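# Reseat a crooked part on its fixture and reclamp

## Task

A part held on the vertical fixture plate is clamped askew. Get it resting on both locating pins and touching the side stop, then clamp it again so the strap's heel sits on its step block and the cam lever is closed.

## Robot and tools

ROBOT. Two six-joint UR-type arms, left_arm and right_arm, each carrying a Robotiq 2F-85 two-finger gripper and a wrist camera. In the scene frame the left base sits at (+0.011, +0.419, +0.013) m and the right at (+0.061, -0.451, +0.013) m, both nearly unrotated. A camera stand is behind the arms.

FRAMES. Scene frame: origin at table-top height midway between the nominal bases, +z up, +x out over the table, left_arm on the +y side (image left and right do not match arm names). Each arm reports its gripper position (m), orientation quaternion (wxyz) and velocities in its own base frame. Motion offsets are taken along the axes of that arm's current Hand target. On the gripper, +z points out along the fingers, the fingers close along y, and a block about 10 cm long sticks out toward +x. end_effector_position is the point between the closed pads; closed fingertips reach about 19 mm past it, open ones about 6 mm.

execute_actions(actions, cameras). actions is a list of actions; each action is a table of up to 15 rows, one row per 1/30 s step; a shorter table repeats its final row until 15 steps. Every row holds 18 numbers in [-1, 1], always both arms: left dx, dy, dz, rx, ry, rz, gripper position, force_limit, speed, then the same nine for the right. dx to rz are an offset from the Hand target as it was when that action began, not from the previous row; 1.0 equals 0.6 m or 180 degrees, and rx, ry, rz form one rotation vector. Repeating an offset in a later action moves further. Sending six zeros re-commands the current Hand target. Each step, commanded orientation is clipped to within 32 degrees of the measured one. Images come back only with an empty actions list or when cameras names them (["all"], a list of names, or []).

GRIPPER numbers. position: +1 fully open (85 mm), about -0.8 pads touch, -1 closes until blocked. force_limit (-1 to +1) sets motor push; speed sets closing rate, about 20, 85 and 150 mm/s at -1, 0, +1. A slow close at force_limit -1 gives about 30 N per pad, +1 about 100 N; a fast close from well open gives 120 to 245 N. Both start at +1. To keep a gripper unchanged, resend its last three numbers (0 is a real command). A new force or speed only applies after a position change of 0.01 or more. object_status: 0 moving, 1 blocked while opening, 2 blocked while closing (a grip), 3 reached the position or pads met. position_measured is in counts: 3 open, 78 about 60 mm, 130 about 40 mm, 180 about 20 mm, 230 pads together.

move(target, speed, blend, stop_force, zero, blocking, cameras). target is one 18-number row or a list of up to 15 rows in the same layout; every row is an offset from the Hand targets at the start of the move, never from the row before. Paths are straight, end together, ignore obstacles and the other arm, and are cut off after 10 s. speed: top path speed in m/s, 0.002 to 3.6, default 0.25 (turning at twice that in rad/s); one value or one per target. blend: corner rounding in m for a list, default 0 (stop at each). stop_force: 3 to 120 N, shared by both arms; an arm stops when its wrist sensor feels that much push against its travel, then backs off slightly but still presses. Leave it out when pulling away from a contact, and do not rely on it while the gripper rotates. zero (default true) re-zeroes the sensor before the move. blocking=false returns early and cannot be combined with stop_force. Gripper numbers in a list should be identical in every row. The result adds a move: line: done, off_target, moving, held or fault, plus limits=paced (pose clipped) or limits=held (steps withheld).

OTHER TOOLS. wait(seconds 0 to 10) lets time pass with the last commands held. stop() brakes a running move; the fingers keep moving. zoom_image(camera, region [x0, y0, x1, y1] in pixels, at most 504 by 504) enlarges part of the latest image of cam_head_left, cam_head_right, cam_high, cam_low, cam_left_wrist or cam_right_wrist (all 896x504). zero_wrist_force(arm) takes the present wrist reading as the new zero. read_manual(section) only gives licence text. finished_scene(scene) ends the current scene, given its number; the result should hold by itself afterwards.

RESULTS. Hand target is the last commanded pose after clipping; the gripper often rests a little short of it, and the next action asks for it again. Joint velocities may read within noise. Wrist force and torque are in the gripper's own axes, with a third line for the peak since the last shown; a push on a surface reads as force into the arm. Joint torques include the arm's own weight. Action results also list some intermediate gripper positions. Printed poses can be off by a few centimetres.

AVOID. Contact torque of 135 N m on the big joints or 25.2 N m on the wrists, or roughly 150 N of outside force, stops that arm for 10 s. The arms are stiff, so commanding even slightly past a hard contact can trigger this; approach slowly with stop_force and end a press by commanding back past the gripper. Do not let the arms bump or grip each other; a clearance check helps but is not complete. Do not drop parts, release moving parts, strike fixed things, or let anything leave the table. Keep paths clear of an arm's own base. Motors warn at 70 °C and lock the arm at 85 °C; avoid long stretched-out holds or pushing at unreachable poses. Hard grips on parts still resting on something also hurt.

Each tool is called after "Emit:" by a JSON object that holds its "op" and its "data".

## Session

Emit:
{"op": "execute_actions", "data": {"actions": []}}

Scene clock: 0.00 s.
left_arm: end_effector_position=(+0.1125, -0.4087, +0.2067) position_measured=3 object_status=3 end_effector_quat_wxyz=(-0.007, -0.521, +0.853, -0.002) | right_arm: end_effector_position=(+0.3356, +0.2108, +0.2299) position_measured=3 object_status=3 end_effector_quat_wxyz=(-0.264, +0.860, +0.435, +0.045)
Joint positions: left_arm=[-1.616 -1.743 2.05 -1.888 -1.58 -2.713] | right_arm=[3.717 -1.323 -2.186 -1.041 2.09 2.824]
Joint velocities: within noise
Joint torques (N m): no reading
Motor temperatures (°C): left_arm=[30 39 43 43 40 48] | right_arm=[41 32 40 36 39 50]
Wrist force (N): no reading
Wrist torque (N m): no reading
Wrist force, peak (N): no reading
Hand target: left_arm +0.1125, -0.4087, +0.2067; -0.007, -0.521, +0.853, -0.002 | right_arm +0.3356, +0.2108, +0.2299; -0.264, +0.860, +0.435, +0.045
Tool commands: left_gripper/position=+1.0 left_gripper/force_limit=+1.0 left_gripper/speed=+1.0 right_gripper/position=+1.0 right_gripper/force_limit=+1.0 right_gripper/speed=+1.0

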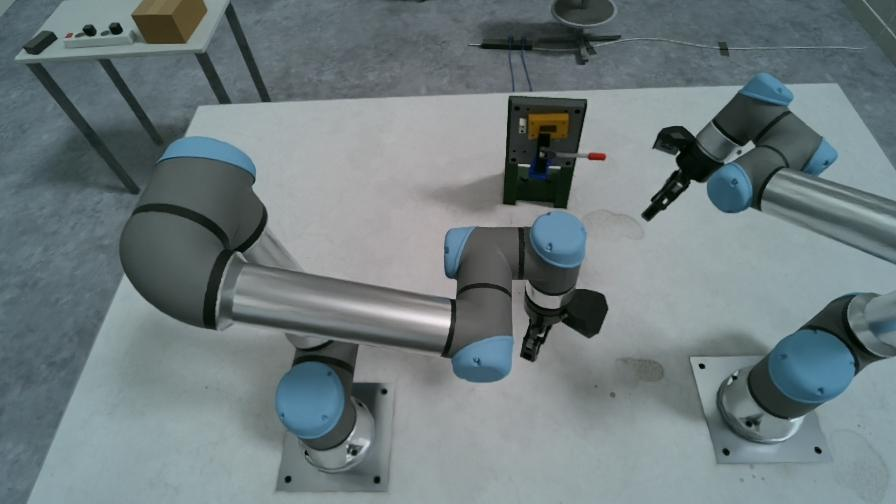

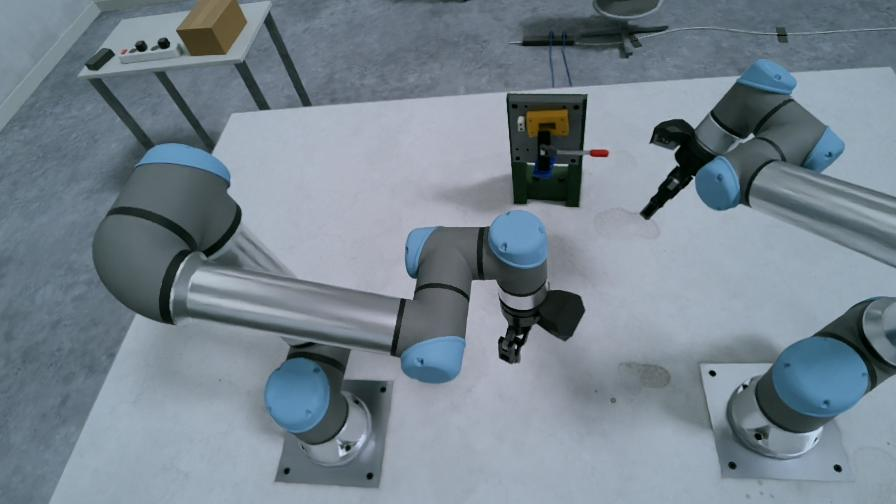

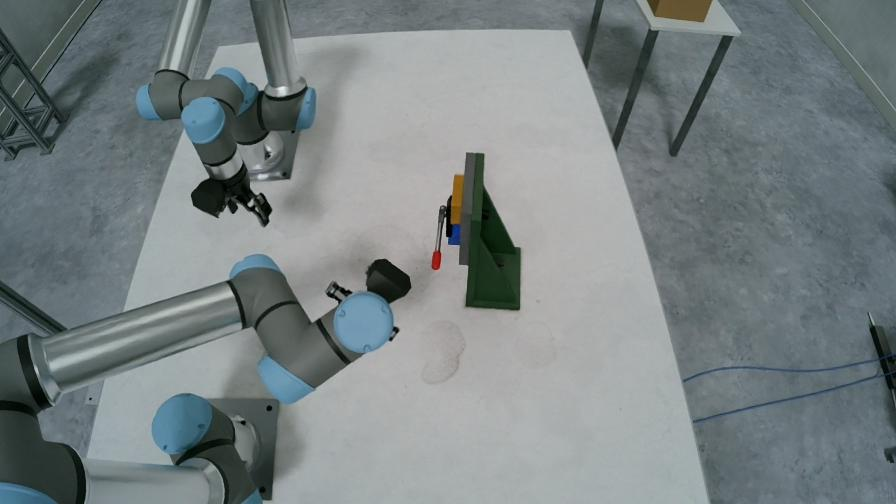

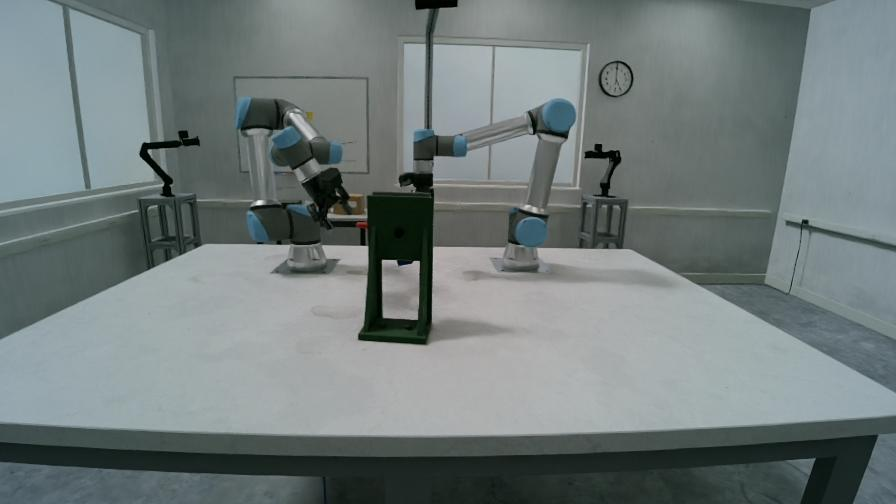

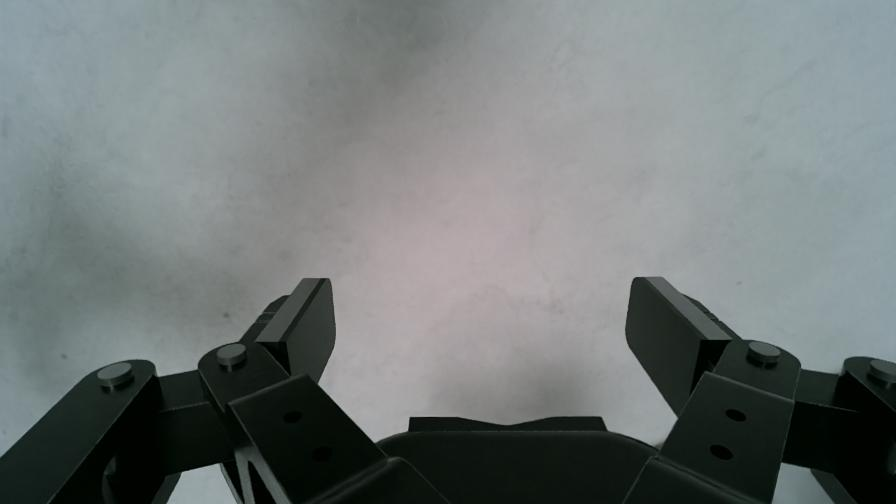

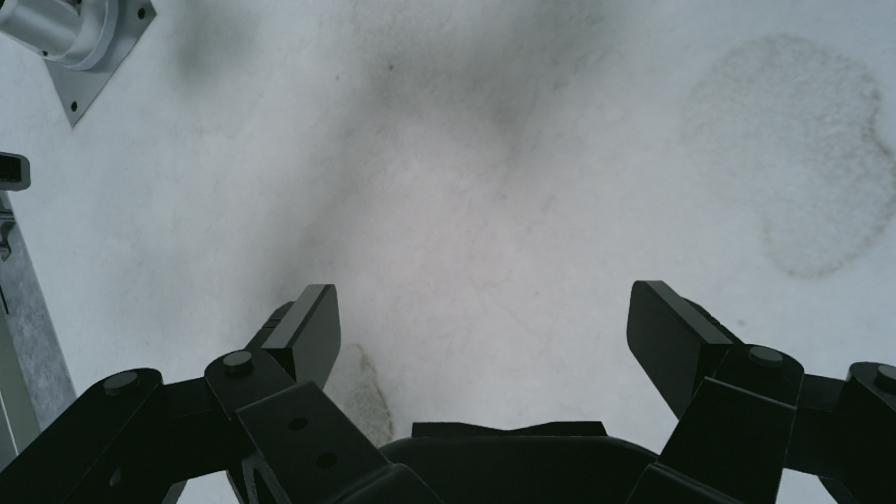

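Emit:
{"op": "zoom_image", "data": {"camera": "cam_head_left", "region": [480, 80, 640, 220]}}

Emit:
{"op": "zoom_image", "data": {"camera": "cam_head_right", "region": [480, 80, 640, 220]}}

Emit:
{"op": "zoom_image", "data": {"camera": "cam_high", "region": [400, 140, 560, 320]}}

Scaled by 3.150 from the camera's 896x504 image, which has a finer 1280x720 frame.

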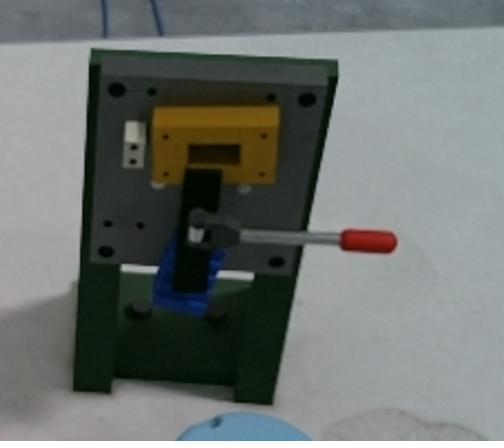

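Scaled by 3.150 from the camera's 896x504 image, which has a finer 1280x720 frame.

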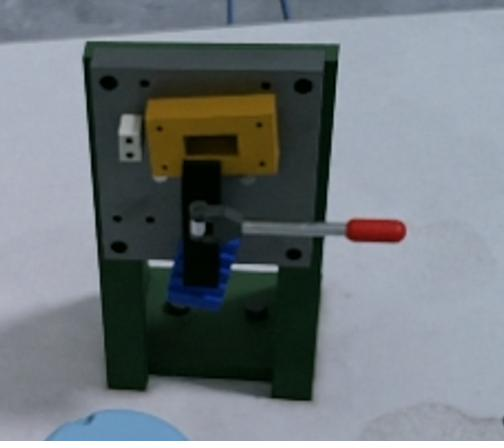

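Scaled by 2.800 from the camera's 896x504 image, which has a finer 1280x720 frame.

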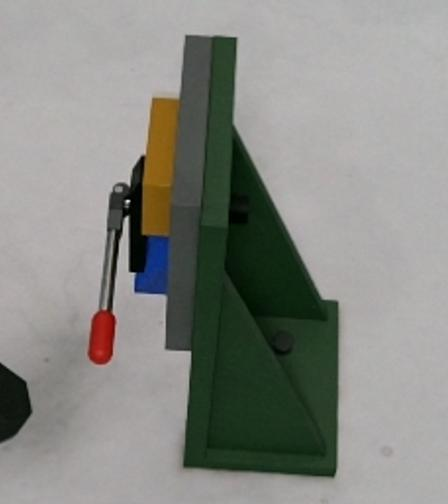

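Emit:
{"op": "move", "data": {"target": [-0.165, -0.358, -0.134, 0.493, 0.301, -0.493, 1, 1, 1, 0, 0, 0, 0, 0, 0, 1, 1, 1], "speed": 0.45, "cameras": ["cam_left_wrist", "cam_head_left"]}}

Scene clock: 129.33 s.
left_arm: end_effector_position=(+0.3506, -0.4182, +0.2849) position_measured=3 object_status=3 end_effector_quat_wxyz=(+0.038, +0.703, -0.031, +0.709) | right_arm: end_effector_position=(+0.3356, +0.2108, +0.2299) position_measured=3 object_status=3 end_effector_quat_wxyz=(-0.264, +0.860, +0.435, +0.045)
Joint positions: left_arm=[-1.67 -1.433 2.39 -2.727 0.009 -4.522] | right_arm=[3.717 -1.323 -2.186 -1.041 2.09 2.824]
Joint torques (N m): left_arm=[10.13 -9.88 -26.86 -4.08 3.76 1.31] | right_arm=[0.89 13.63 23.07 3.49 0.96 -0.15]
Wrist force (N): left_arm=[-1.6 0.7 -3.4] | right_arm=[-0.2 0.0 0.1]
Wrist torque (N m): left_arm=[0.45 -0.07 -0.44] | right_arm=[0.01 0.03 0.00]
Wrist force, peak (N): left_arm=[-1.6 0.7 -3.4] | right_arm=[-0.5 0.1 0.1]
Hand target: left_arm +0.3496, -0.4181, +0.2849; +0.003, +0.711, +0.003, +0.704 | right_arm +0.3356, +0.2108, +0.2299; -0.264, +0.860, +0.435, +0.045
Off the commanded pose: left_arm 0.001 m, 6 deg | right_arm 0.000 m, 0 deg.
move: off_target (left_arm)
camera_calibration:
cam_left_wrist: T_world_to_cam=[[-0.0872223, -0.996166, 0.00678253, -0.376859], [-0.323381, 0.0218735, -0.946016, 0.409298], [0.94224, -0.084707, -0.324049, -0.145304], [0, 0, 0, 1]] pos_world=[0.2364, -0.396675, 0.342673]
Images, in order (width x height): cam_head_left 896x504, cam_left_wrist 896x504.

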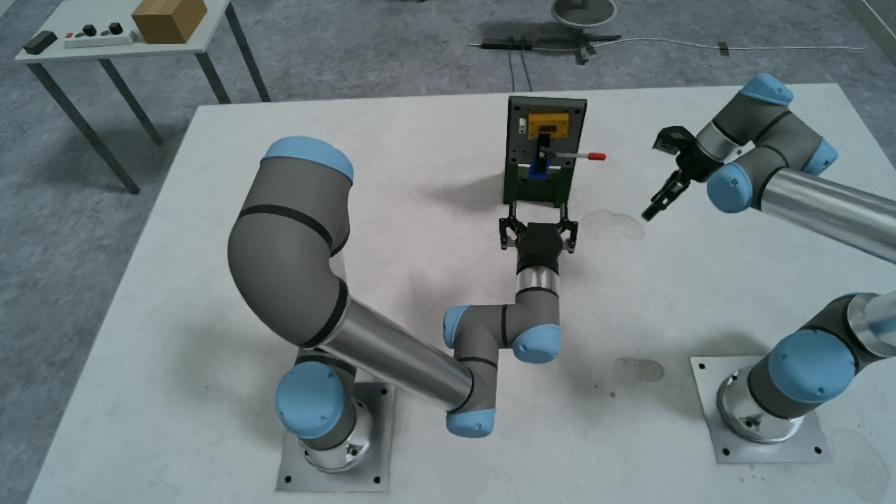

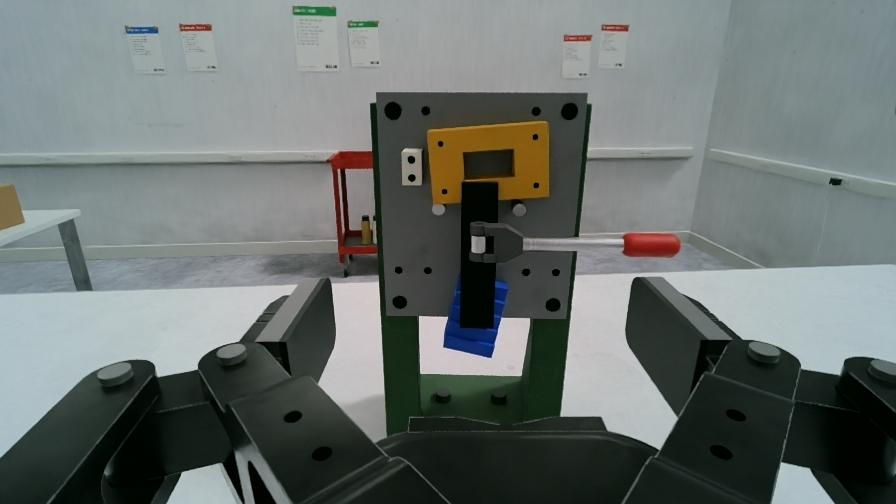

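Emit:
{"op": "zoom_image", "data": {"camera": "cam_left_wrist", "region": [360, 80, 700, 370]}}

Scaled by 1.482 from the camera's 896x504 image, which has a finer 1280x720 frame.

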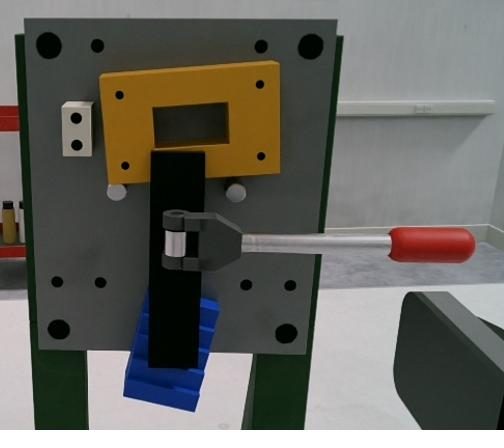

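Emit:
{"op": "move", "data": {"target": [-0.08, 0.06, 0.15, 0, 0, 0, 1, 1, 1, 0.0858, 0.2, -0.0993, 0.0704, 0.3364, -0.2195, 1, 1, 1], "speed": 0.35, "cameras": ["cam_left_wrist", "cam_right_wrist", "cam_head_left"]}}

Scene clock: 204.00 s.
left_arm: end_effector_position=(+0.4298, -0.4511, +0.2410) position_measured=3 object_status=3 end_effector_quat_wxyz=(-0.023, +0.718, +0.030, +0.695) | right_arm: end_effector_position=(+0.4371, +0.1707, +0.2428) position_measured=3 object_status=3 end_effector_quat_wxyz=(-0.457, +0.611, +0.509, +0.398)
Joint positions: left_arm=[-1.486 -1.142 2.143 -2.88 -0.033 -4.412] | right_arm=[3.274 -1.799 -2.272 -0.13 2.833 2.262]
Joint torques (N m): left_arm=[9.81 -20.66 -26.04 -4.16 0.93 1.43] | right_arm=[10.43 34.73 8.89 0.48 -0.81 -1.84]
Wrist force (N): left_arm=[-1.5 0.7 -3.1] | right_arm=[-1.3 -0.3 0.6]
Wrist torque (N m): left_arm=[0.45 -0.09 -0.46] | right_arm=[-0.29 0.27 0.23]
Wrist force, peak (N): left_arm=[-1.5 0.6 -3.5] | right_arm=[-4.5 1.0 1.6]
Hand target: left_arm +0.4306, -0.4510, +0.2410; +0.007, +0.710, +0.000, +0.704 (not the last commanded pose) | right_arm +0.4371, +0.1707, +0.2428; -0.457, +0.611, +0.509, +0.398 (not the last commanded pose)
Off the commanded pose: left_arm 0.011 m, 4 deg | right_arm 0.034 m, 18 deg.
move: held (right_arm; a check stopped the path), off_target (left_arm; braked when a check withheld steps of right_arm); limits=held
pose unreachable (right arm): on one or more control steps of this call, first in action 0 (counted from 0), this arm could not follow its commanded pose, so it was not sent that pose on those steps. It may still have moved: this result reports where it is.
cause: moving toward the commanded pose would bring two parts of the arm too close to each other (its gripper and another part of the arm, with joints 4 (wrist 1) to 6 (wrist 3) between them, 6 mm apart when it was first held).
camera_calibration:
cam_left_wrist: T_world_to_cam=[[0.0846519, -0.996394, 0.00570774, -0.476113], [-0.360382, -0.035957, -0.932111, 0.380549], [0.928956, 0.0768481, -0.362127, -0.149231], [0, 0, 0, 1]] pos_world=[0.316076, -0.449245, 0.303391]
cam_right_wrist: T_world_to_cam=[[0.981857, -0.0601604, -0.179825, -0.361461], [-0.183033, -0.548498, -0.815873, 0.392812], [-0.0495505, 0.833985, -0.549558, 0.143099], [0, 0, 0, 1]] pos_world=[0.433892, 0.0743689, 0.334126]
Images, in order (width x height): cam_head_left 896x504, cam_left_wrist 896x504, cam_right_wrist 896x504.

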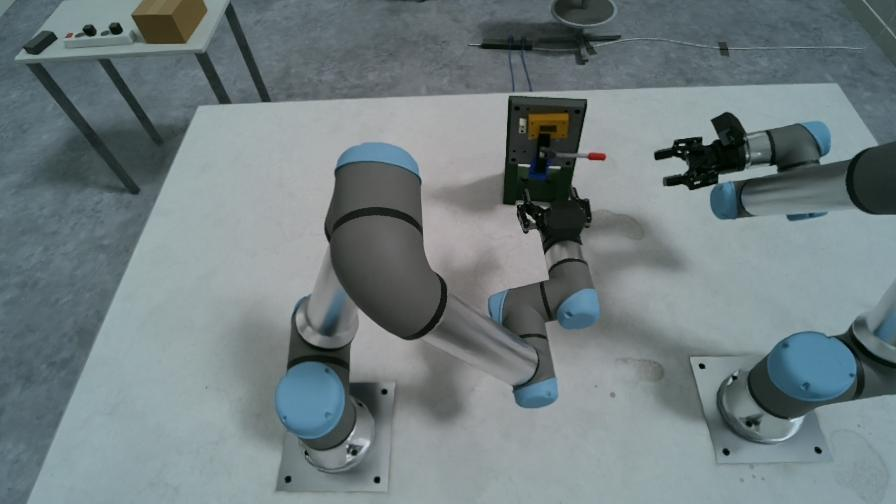

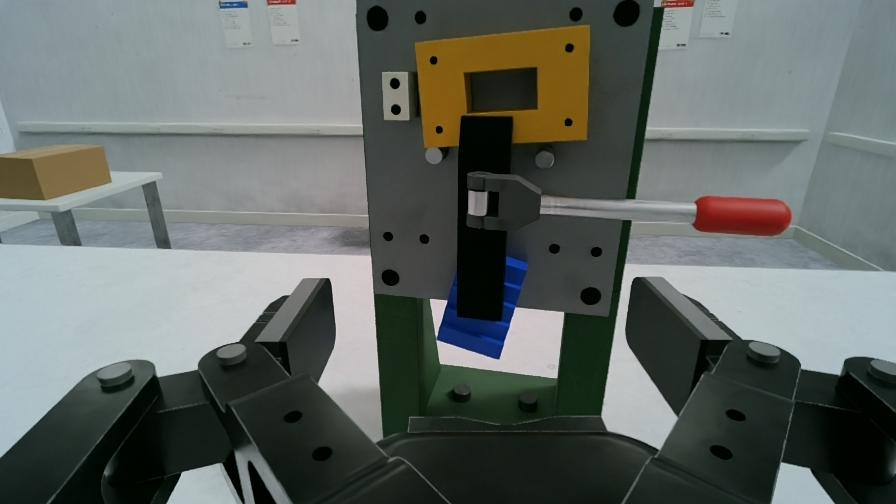

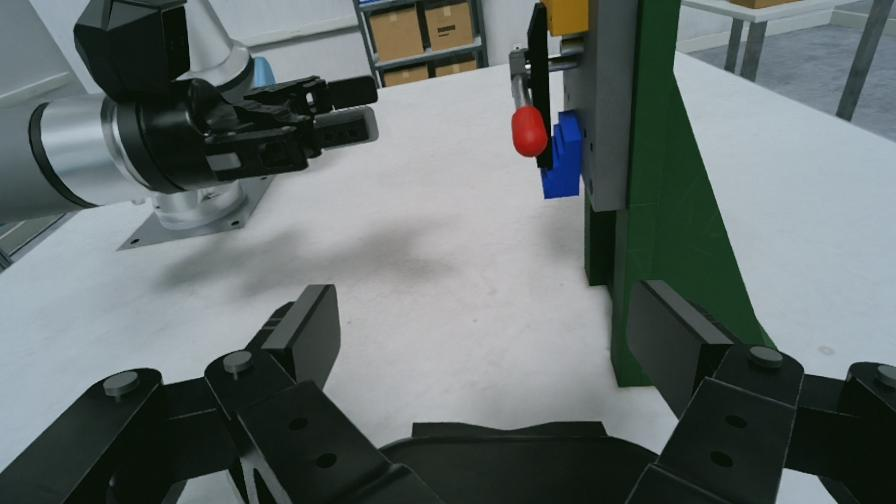

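Emit:
{"op": "zoom_image", "data": {"camera": "cam_right_wrist", "region": [480, 0, 660, 220]}}

Emit:
{"op": "zoom_image", "data": {"camera": "cam_left_wrist", "region": [350, 0, 660, 370]}}

Scaled by 2.291 from the camera's 896x504 image, which has a finer 1280x720 frame.

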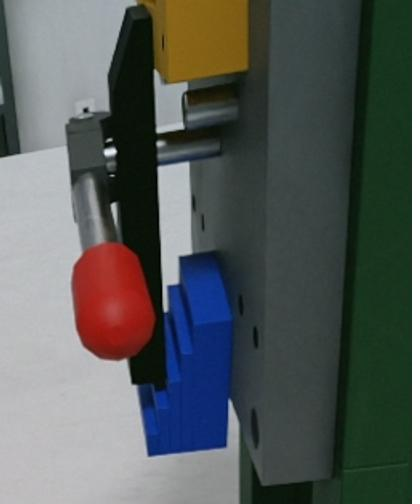

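Scaled by 1.362 from the camera's 896x504 image, which has a finer 1280x720 frame.

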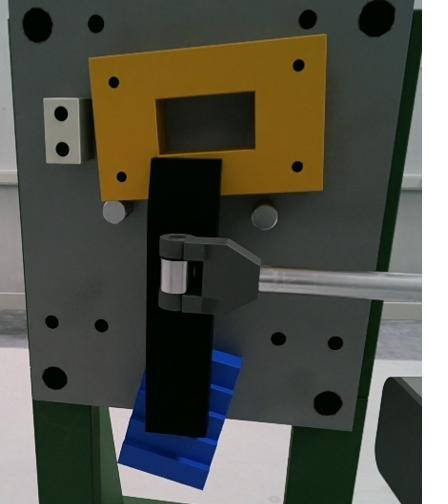

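Emit:
{"op": "move", "data": {"target": [[-0.08, 0.0, 0.0, 0, 0, 0.5417, 1, 1, 1, -0.0183, -0.0783, 0.017, -0.104, 0.2597, 0.4553, 1, 1, 1], [-0.1688, -0.0097, 0.1, 0, 0, -0.9167, 1, 1, 1, -0.0183, -0.0783, 0.017, -0.104, 0.2597, 0.4553, 1, 1, 1]], "speed": 0.4, "cameras": ["cam_left_wrist", "cam_right_wrist", "cam_head_left"]}}

Scene clock: 469.70 s.
left_arm: end_effector_position=(+0.4295, -0.4515, +0.1930) position_measured=3 object_status=3 end_effector_quat_wxyz=(+0.553, -0.476, +0.506, -0.459) | right_arm: end_effector_position=(+0.3913, +0.1790, +0.2376) position_measured=3 object_status=3 end_effector_quat_wxyz=(+0.656, -0.672, +0.199, -0.279)
Joint positions: left_arm=[-1.487 -1.173 2.112 -1.939 0.041 -3.59] | right_arm=[3.68 -2.123 -2.68 1.678 1.914 4.605]
Joint torques (N m): left_arm=[-9.23 -41.8 -26.18 -0.4 3.7 -2.18] | right_arm=[-7.87 32.71 8.49 -0.2 2.35 -1.86]
Wrist force (N): left_arm=[0.2 -0.5 -3.0] | right_arm=[0.9 -0.7 1.1]
Wrist torque (N m): left_arm=[-0.01 -0.02 0.07] | right_arm=[-0.29 -0.27 -0.03]
Wrist force, peak (N): left_arm=[-1.4 0.7 -3.3] | right_arm=[3.3 -0.5 1.0]
Hand target: left_arm +0.4302, -0.4515, +0.1930; +0.525, -0.468, +0.534, -0.469 (not the last commanded pose) | right_arm +0.3913, +0.1790, +0.2377; +0.656, -0.672, +0.199, -0.279 (not the last commanded pose)
Off the commanded pose: left_arm 0.081 m, 98 deg | right_arm 0.003 m, 9 deg.
move: held (right_arm; a check stopped the path), off_target (left_arm); path passed 1 of 2 targets; limits=held
pose unreachable (right arm): on one or more control steps of this call, first in action 0 (counted from 0), this arm could not follow its commanded pose, so it was not sent that pose on those steps. It may still have moved: this result reports where it is.
cause: moving toward the commanded pose would bring two parts of the arm too close to each other (joints 3 (elbow) to 5 (wrist 2) lie between them).
camera_calibration:
cam_left_wrist: T_world_to_cam=[[0.0361733, 0.126912, -0.991254, 0.244215], [-0.393498, 0.913581, 0.102608, 0.578909], [0.918613, 0.386345, 0.082987, -0.108003], [0, 0, 0, 1]] pos_world=[0.318178, -0.518148, 0.191641]
cam_right_wrist: T_world_to_cam=[[0.0852521, -0.035505, -0.995727, 0.223435], [-0.929127, 0.35805, -0.0923172, 0.342485], [0.359798, 0.933027, -0.00246406, -0.176736], [0, 0, 0, 1]] pos_world=[0.362753, 0.0502054, 0.253662]
Images, in order (width x height): cam_head_left 896x504, cam_left_wrist 896x504, cam_right_wrist 896x504.

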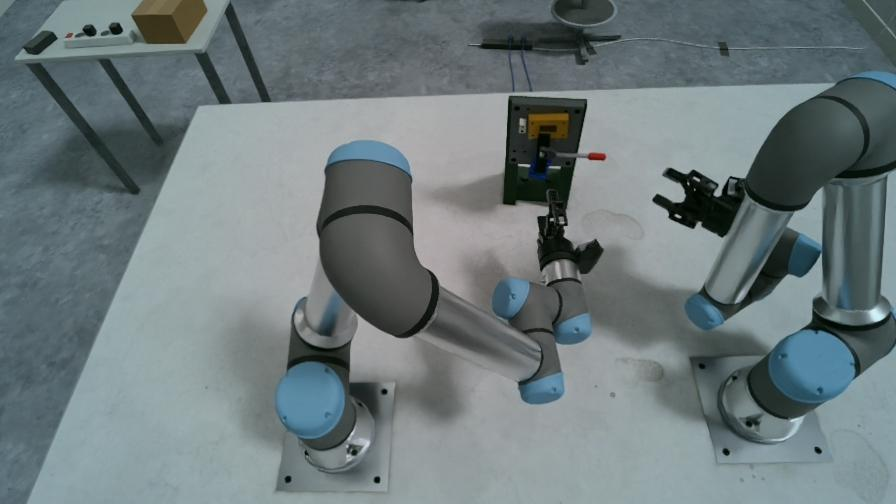

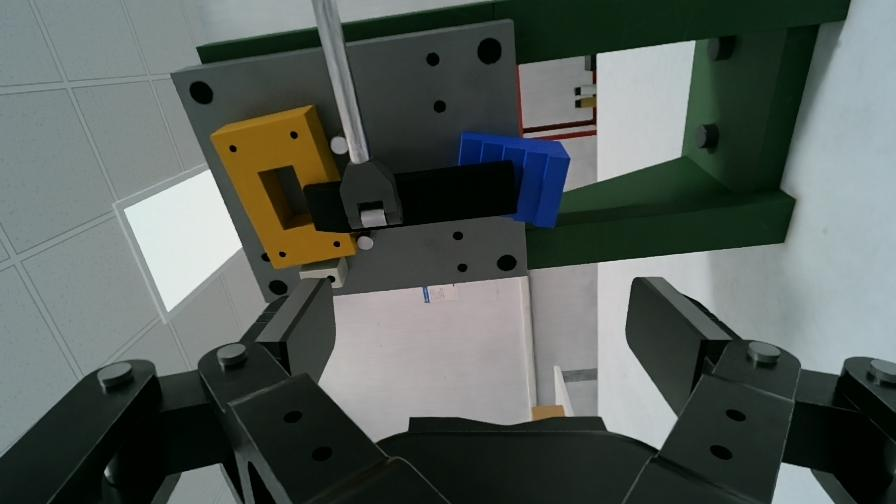

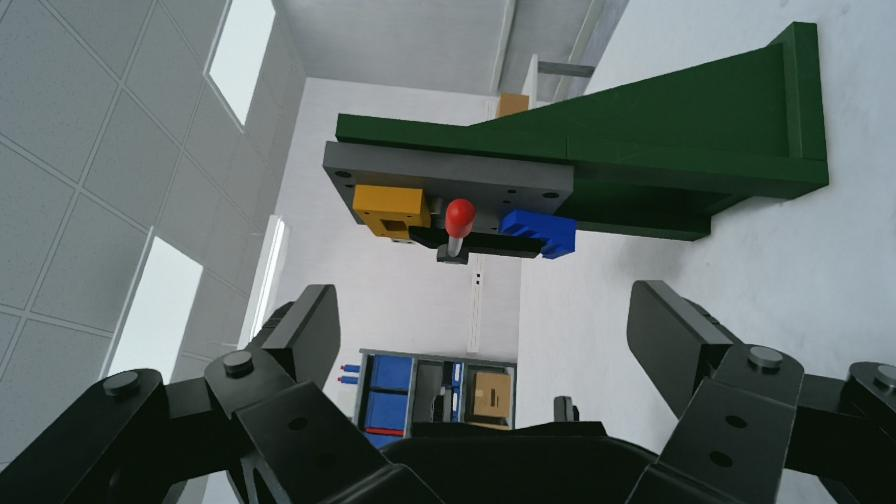

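Emit:
{"op": "zoom_image", "data": {"camera": "cam_right_wrist", "region": [320, 120, 600, 290]}}

Emit:
{"op": "zoom_image", "data": {"camera": "cam_left_wrist", "region": [160, 0, 600, 300]}}

Scaled by 1.800 from the camera's 896x504 image, which has a finer 1280x720 frame.

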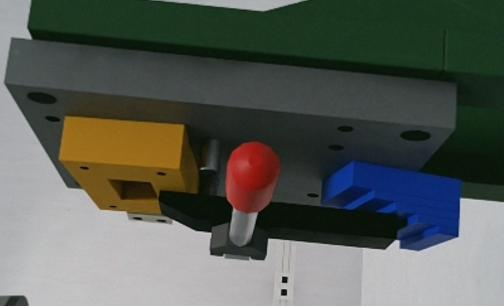

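Scaled by 1.145 from the camera's 896x504 image, which has a finer 1280x720 frame.

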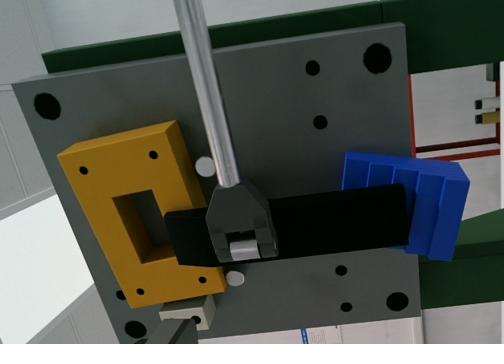

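Emit:
{"op": "move", "data": {"target": [0.0022, 0.0892, 0.0833, 0, 0, 0.544, 1, 1, 1, 0.0635, -0.0125, 0.0533, -0.0026, -0.053, 0.0367, 1, 1, 1], "speed": 0.4, "cameras": ["cam_left_wrist", "cam_right_wrist", "cam_head_left"]}}

Scene clock: 638.00 s.
left_arm: end_effector_position=(+0.4797, -0.4467, +0.1393) position_measured=3 object_status=3 end_effector_quat_wxyz=(+0.699, +0.096, +0.703, +0.088) | right_arm: end_effector_position=(+0.4400, +0.1799, +0.2499) position_measured=3 object_status=3 end_effector_quat_wxyz=(+0.683, -0.683, +0.184, -0.183)
Joint positions: left_arm=[-1.377 -1.038 1.861 -0.785 0.204 -2.919] | right_arm=[3.444 -2.075 -2.434 1.365 2.316 4.712]
Joint torques (N m): left_arm=[10.14 -25.95 -26.57 1.61 1.68 -1.83] | right_arm=[-8.49 22.62 14.45 -0.6 2.42 1.72]
Wrist force (N): left_arm=[1.0 -1.5 -3.1] | right_arm=[1.2 -0.6 1.0]
Wrist torque (N m): left_arm=[0.13 0.06 0.28] | right_arm=[-0.26 -0.36 -0.20]
Wrist force, peak (N): left_arm=[1.1 -1.5 -3.2] | right_arm=[1.5 -0.8 1.2]
Hand target: left_arm +0.4798, -0.4467, +0.1393; +0.699, +0.096, +0.704, +0.088 | right_arm +0.4400, +0.1799, +0.2499; +0.683, -0.683, +0.184, -0.183
Off the commanded pose: left_arm 0.000 m, 0 deg | right_arm 0.000 m, 0 deg.
move: done
camera_calibration:
cam_left_wrist: T_world_to_cam=[[0.0218504, 0.965471, 0.259592, 0.395777], [-0.32768, -0.238395, 0.914217, -0.0594172], [0.944536, -0.105039, 0.311157, -0.415339], [0, 0, 0, 1]] pos_world=[0.364185, -0.439903, 0.080815]
cam_right_wrist: T_world_to_cam=[[-0.0176343, 0.0210655, -0.999623, 0.267573], [-0.979449, 0.200545, 0.0215045, 0.410571], [0.200922, 0.979458, 0.0170961, -0.13849], [0, 0, 0, 1]] pos_world=[0.434678, 0.0476706, 0.261011]
Images, in order (width x height): cam_head_left 896x504, cam_left_wrist 896x504, cam_right_wrist 896x504.

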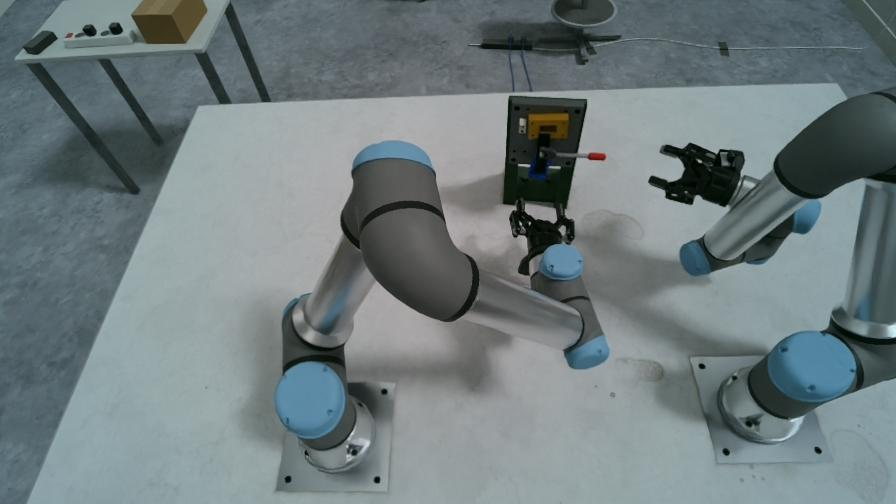

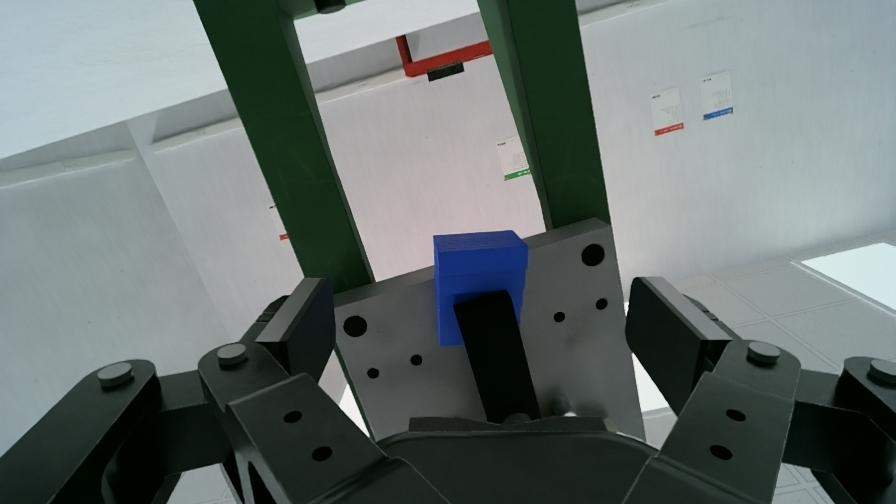

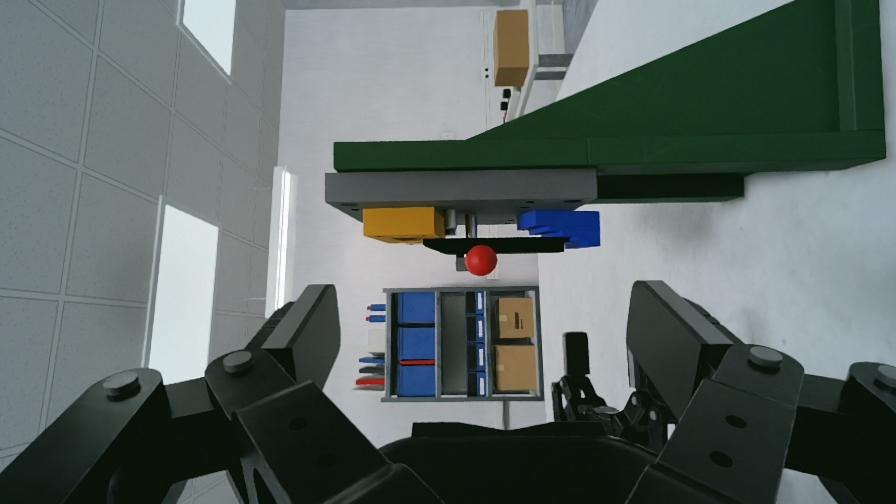

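Emit:
{"op": "zoom_image", "data": {"camera": "cam_right_wrist", "region": [320, 140, 620, 290]}}

Emit:
{"op": "zoom_image", "data": {"camera": "cam_left_wrist", "region": [330, 200, 650, 430]}}

Scaled by 1.680 from the camera's 896x504 image, which has a finer 1280x720 frame.

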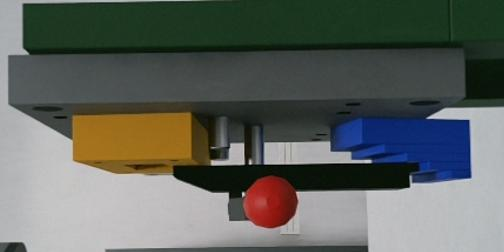

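Scaled by 1.575 from the camera's 896x504 image, which has a finer 1280x720 frame.

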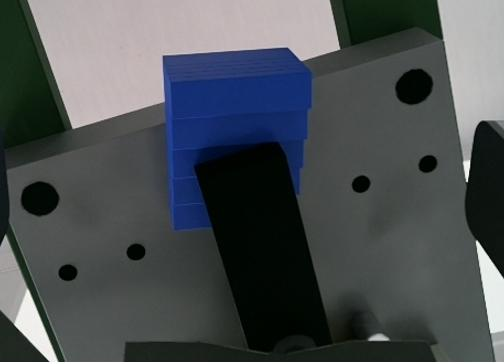

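Emit:
{"op": "move", "data": {"target": [-0.03, 0.0185, 0.0247, 0.0364, -0.0125, -0.005, 1, 1, 1, -0.0418, 0.0033, 0.2125, 0, 0, 0, 1, 1, 1], "speed": 0.2, "cameras": ["cam_left_wrist", "cam_right_wrist", "cam_high"]}}

Scene clock: 758.57 s.
left_arm: end_effector_position=(+0.4948, -0.4408, +0.1594) position_measured=3 object_status=3 end_effector_quat_wxyz=(+0.706, +0.132, +0.694, +0.040) | right_arm: end_effector_position=(+0.4820, +0.3028, +0.2478) position_measured=3 object_status=3 end_effector_quat_wxyz=(+0.683, -0.683, +0.184, -0.183)
Joint positions: left_arm=[-1.324 -1.12 1.938 -0.822 0.377 -2.894] | right_arm=[3.741 -2.125 -2.294 1.276 2.018 4.713]
Joint torques (N m): left_arm=[10.2 -44.07 -9.18 -2.24 1.65 1.36] | right_arm=[8.73 27.62 14.92 -0.45 -2.85 -1.67]
Wrist force (N): left_arm=[1.2 -1.4 -3.0] | right_arm=[1.3 -0.5 1.3]
Wrist torque (N m): left_arm=[0.12 0.04 0.16] | right_arm=[-0.24 -0.36 -0.18]
Wrist force, peak (N): left_arm=[1.2 -1.9 -3.2] | right_arm=[1.0 -0.4 2.5]
Hand target: left_arm +0.4948, -0.4408, +0.1595; +0.706, +0.132, +0.694, +0.040 | right_arm +0.4821, +0.3029, +0.2478; +0.683, -0.683, +0.184, -0.183
Off the commanded pose: left_arm 0.000 m, 0 deg | right_arm 0.000 m, 0 deg.
move: done
camera_calibration:
cam_left_wrist: T_world_to_cam=[[0.135891, 0.960196, 0.244045, 0.328195], [-0.36024, -0.18158, 0.915017, -0.0304839], [0.922909, -0.212257, 0.321226, -0.473291], [0, 0, 0, 1]] pos_world=[0.381224, -0.421126, 0.0998323]
cam_right_wrist: T_world_to_cam=[[-0.0177325, 0.0210837, -0.99962, 0.263671], [-0.979447, 0.200543, 0.0216045, 0.4271], [0.200922, 0.979458, 0.0170942, -0.26717], [0, 0, 0, 1]] pos_world=[0.476678, 0.170471, 0.258911]
Images, in order (width x height): cam_high 896x504, cam_left_wrist 896x504, cam_right_wrist 896x504.

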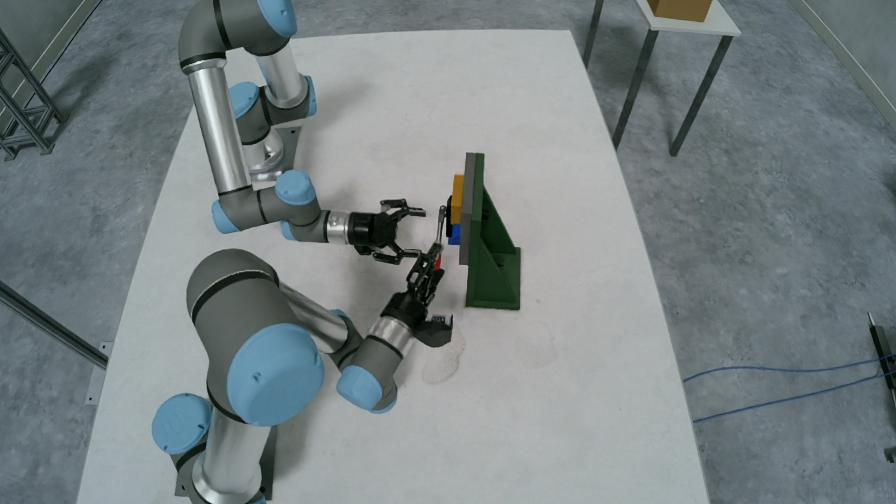

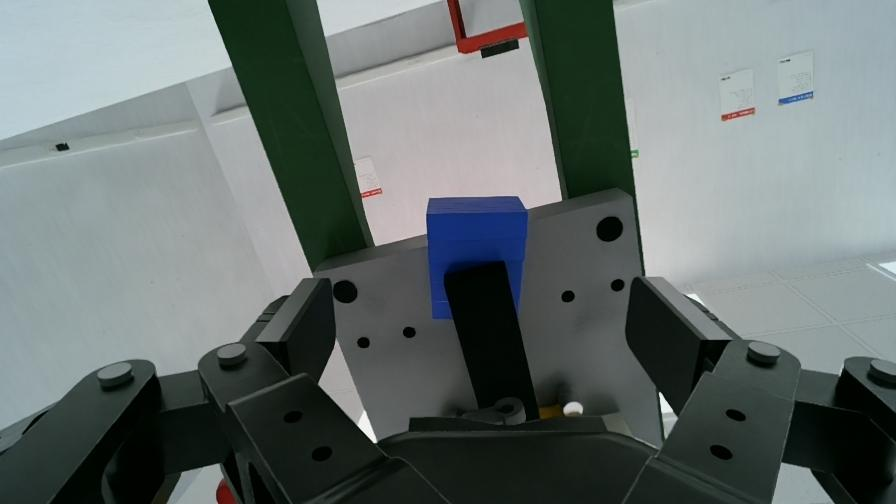

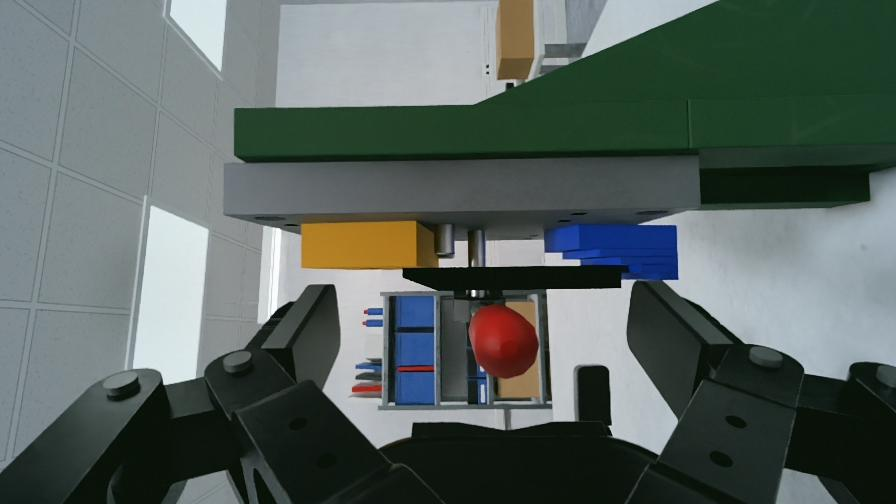

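Emit:
{"op": "move", "data": {"target": [0, 0.005, 0.0967, 0, 0, 0, 1, 1, 1, -0.0252, 0.0133, 0.0317, 0, 0, 0, 1, 1, 1], "speed": 0.1, "cameras": ["cam_left_wrist", "cam_right_wrist"]}}

Scene clock: 797.80 s.
left_arm: end_effector_position=(+0.5526, -0.4455, +0.1603) position_measured=3 object_status=3 end_effector_quat_wxyz=(+0.706, +0.132, +0.694, +0.040) | right_arm: end_effector_position=(+0.4785, +0.3269, +0.2398) position_measured=3 object_status=3 end_effector_quat_wxyz=(+0.683, -0.683, +0.184, -0.183)
Joint positions: left_arm=[-1.21 -1.057 1.827 -0.773 0.491 -2.895] | right_arm=[3.805 -2.151 -2.285 1.294 1.954 4.713]
Joint torques (N m): left_arm=[9.19 -26.97 -28.49 0.82 1.86 -1.88] | right_arm=[9.86 28.16 14.87 4.57 -2.67 1.48]
Motor temperatures (°C): left_arm=[30 37 38 40 37 45] | right_arm=[37 32 36 35 36 46]
Wrist force (N): left_arm=[1.0 -1.4 -2.9] | right_arm=[1.2 -0.4 1.0]
Wrist torque (N m): left_arm=[0.14 0.06 0.29] | right_arm=[-0.22 -0.34 -0.19]
Wrist force, peak (N): left_arm=[1.3 -1.5 -3.8] | right_arm=[1.5 -0.6 1.3]
Hand target: left_arm +0.5527, -0.4455, +0.1603; +0.706, +0.132, +0.694, +0.040 | right_arm +0.4785, +0.3269, +0.2398; +0.683, -0.683, +0.184, -0.183
Off the commanded pose: left_arm 0.000 m, 0 deg | right_arm 0.000 m, 0 deg.
move: done
camera_calibration:
cam_left_wrist: T_world_to_cam=[[0.135957, 0.96018, 0.244069, 0.324511], [-0.360341, -0.181557, 0.914981, -0.0111359], [0.92286, -0.212346, 0.321308, -0.527985], [0, 0, 0, 1]] pos_world=[0.439124, -0.425726, 0.100632]
cam_right_wrist: T_world_to_cam=[[-0.0176343, 0.0210655, -0.999623, 0.255059], [-0.979449, 0.200545, 0.0215045, 0.419017], [0.200922, 0.979458, 0.0170961, -0.290033], [0, 0, 0, 1]] pos_world=[0.473178, 0.194671, 0.250911]
Images, in order (width x height): cam_left_wrist 896x504, cam_right_wrist 896x504.

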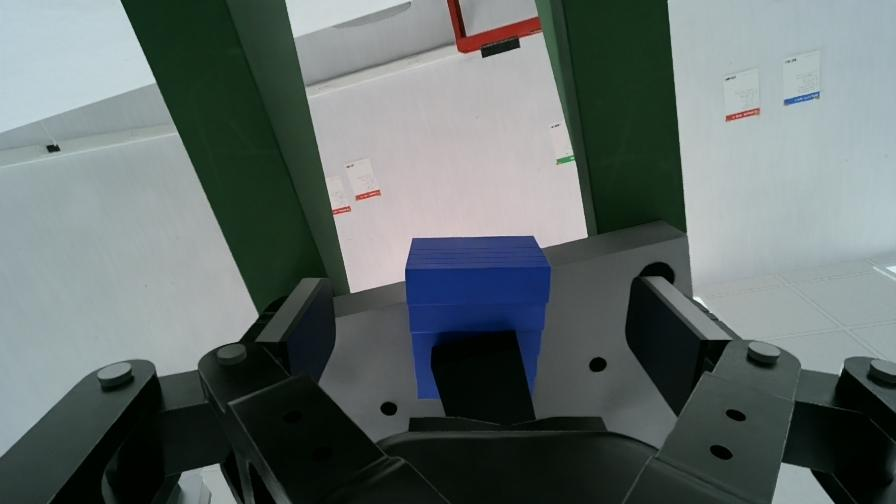

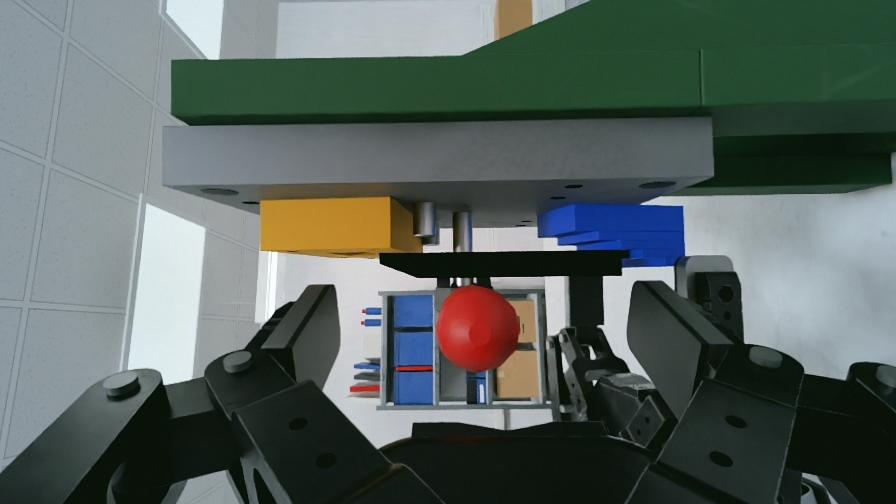

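Emit:
{"op": "move", "data": {"target": [0, 0, 0, 0, 0, 0, -1, -1, -1, 0, 0, 0, 0, 0, 0, -1, 0, -1], "cameras": ["cam_left_wrist", "cam_right_wrist"]}}

Scene clock: 843.33 s.
left_arm: end_effector_position=(+0.5527, -0.4455, +0.1603) position_measured=131 object_status=2 end_effector_quat_wxyz=(+0.706, +0.132, +0.694, +0.040) | right_arm: end_effector_position=(+0.4780, +0.3265, +0.2416) position_measured=193 object_status=0 end_effector_quat_wxyz=(+0.685, -0.681, +0.182, -0.184)
Joint positions: left_arm=[-1.21 -1.057 1.827 -0.773 0.491 -2.895] | right_arm=[3.805 -2.151 -2.285 1.301 1.954 4.713]
Joint torques (N m): left_arm=[33.06 -55.06 -20.58 -0.72 -10.58 0.41] | right_arm=[4.29 -17.13 -28.98 -10.55 0.1 1.68]
Wrist force (N): left_arm=[6.1 -35.8 -25.1] | right_arm=[9.2 -82.4 27.4]
Wrist torque (N m): left_arm=[0.70 0.21 0.03] | right_arm=[-1.66 -0.74 -0.69]
Wrist force, peak (N): left_arm=[6.0 -35.8 -25.2] | right_arm=[9.2 -82.4 27.4]
Hand target: left_arm +0.5527, -0.4455, +0.1603; +0.706, +0.132, +0.694, +0.040 | right_arm +0.4785, +0.3269, +0.2398; +0.683, -0.683, +0.184, -0.183
Off the commanded pose: left_arm 0.000 m, 0 deg | right_arm 0.002 m, 0 deg.
move: done
camera_calibration:
cam_left_wrist: T_world_to_cam=[[0.135979, 0.960175, 0.244077, 0.32458], [-0.360257, -0.181577, 0.915011, -0.0111661], [0.922889, -0.212353, 0.321219, -0.528106], [0, 0, 0, 1]] pos_world=[0.439224, -0.425826, 0.100632]
cam_right_wrist: T_world_to_cam=[[-0.0119142, 0.0255982, -0.999601, 0.252555], [-0.979559, 0.200452, 0.0168085, 0.419728], [0.200802, 0.979369, 0.0226868, -0.290859], [0, 0, 0, 1]] pos_world=[0.472562, 0.194258, 0.251998]
Images, in order (width x height): cam_left_wrist 896x504, cam_right_wrist 896x504.

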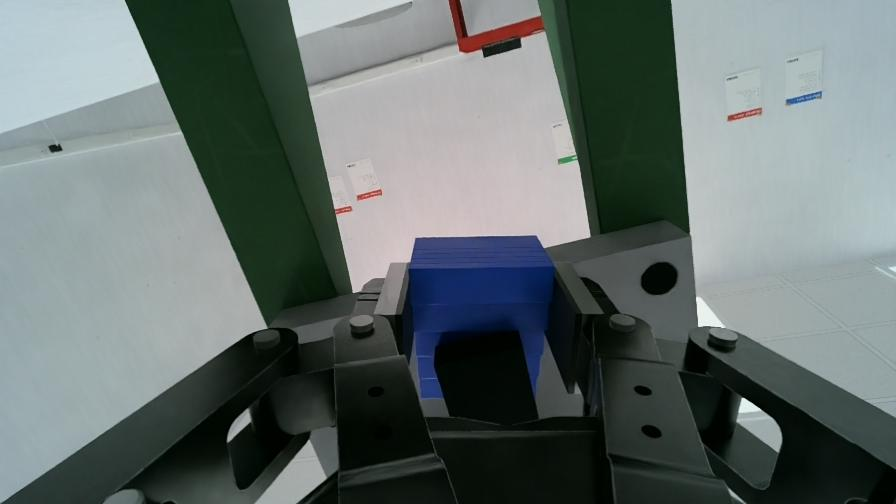

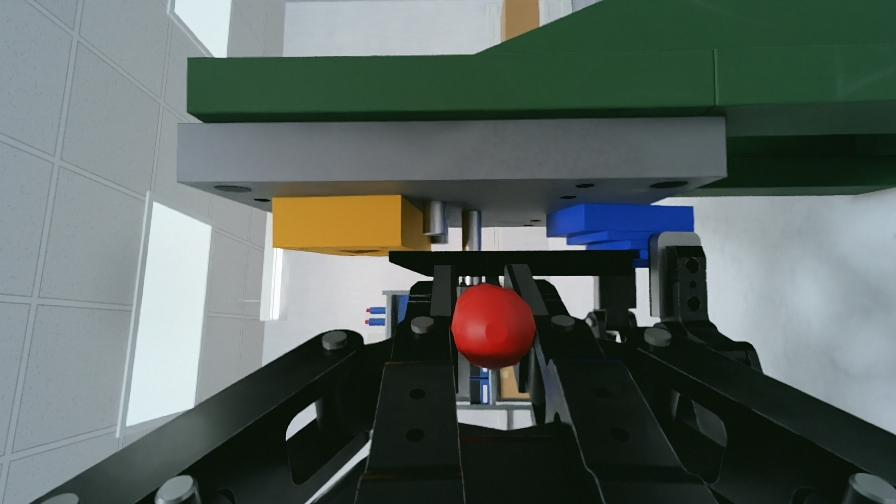

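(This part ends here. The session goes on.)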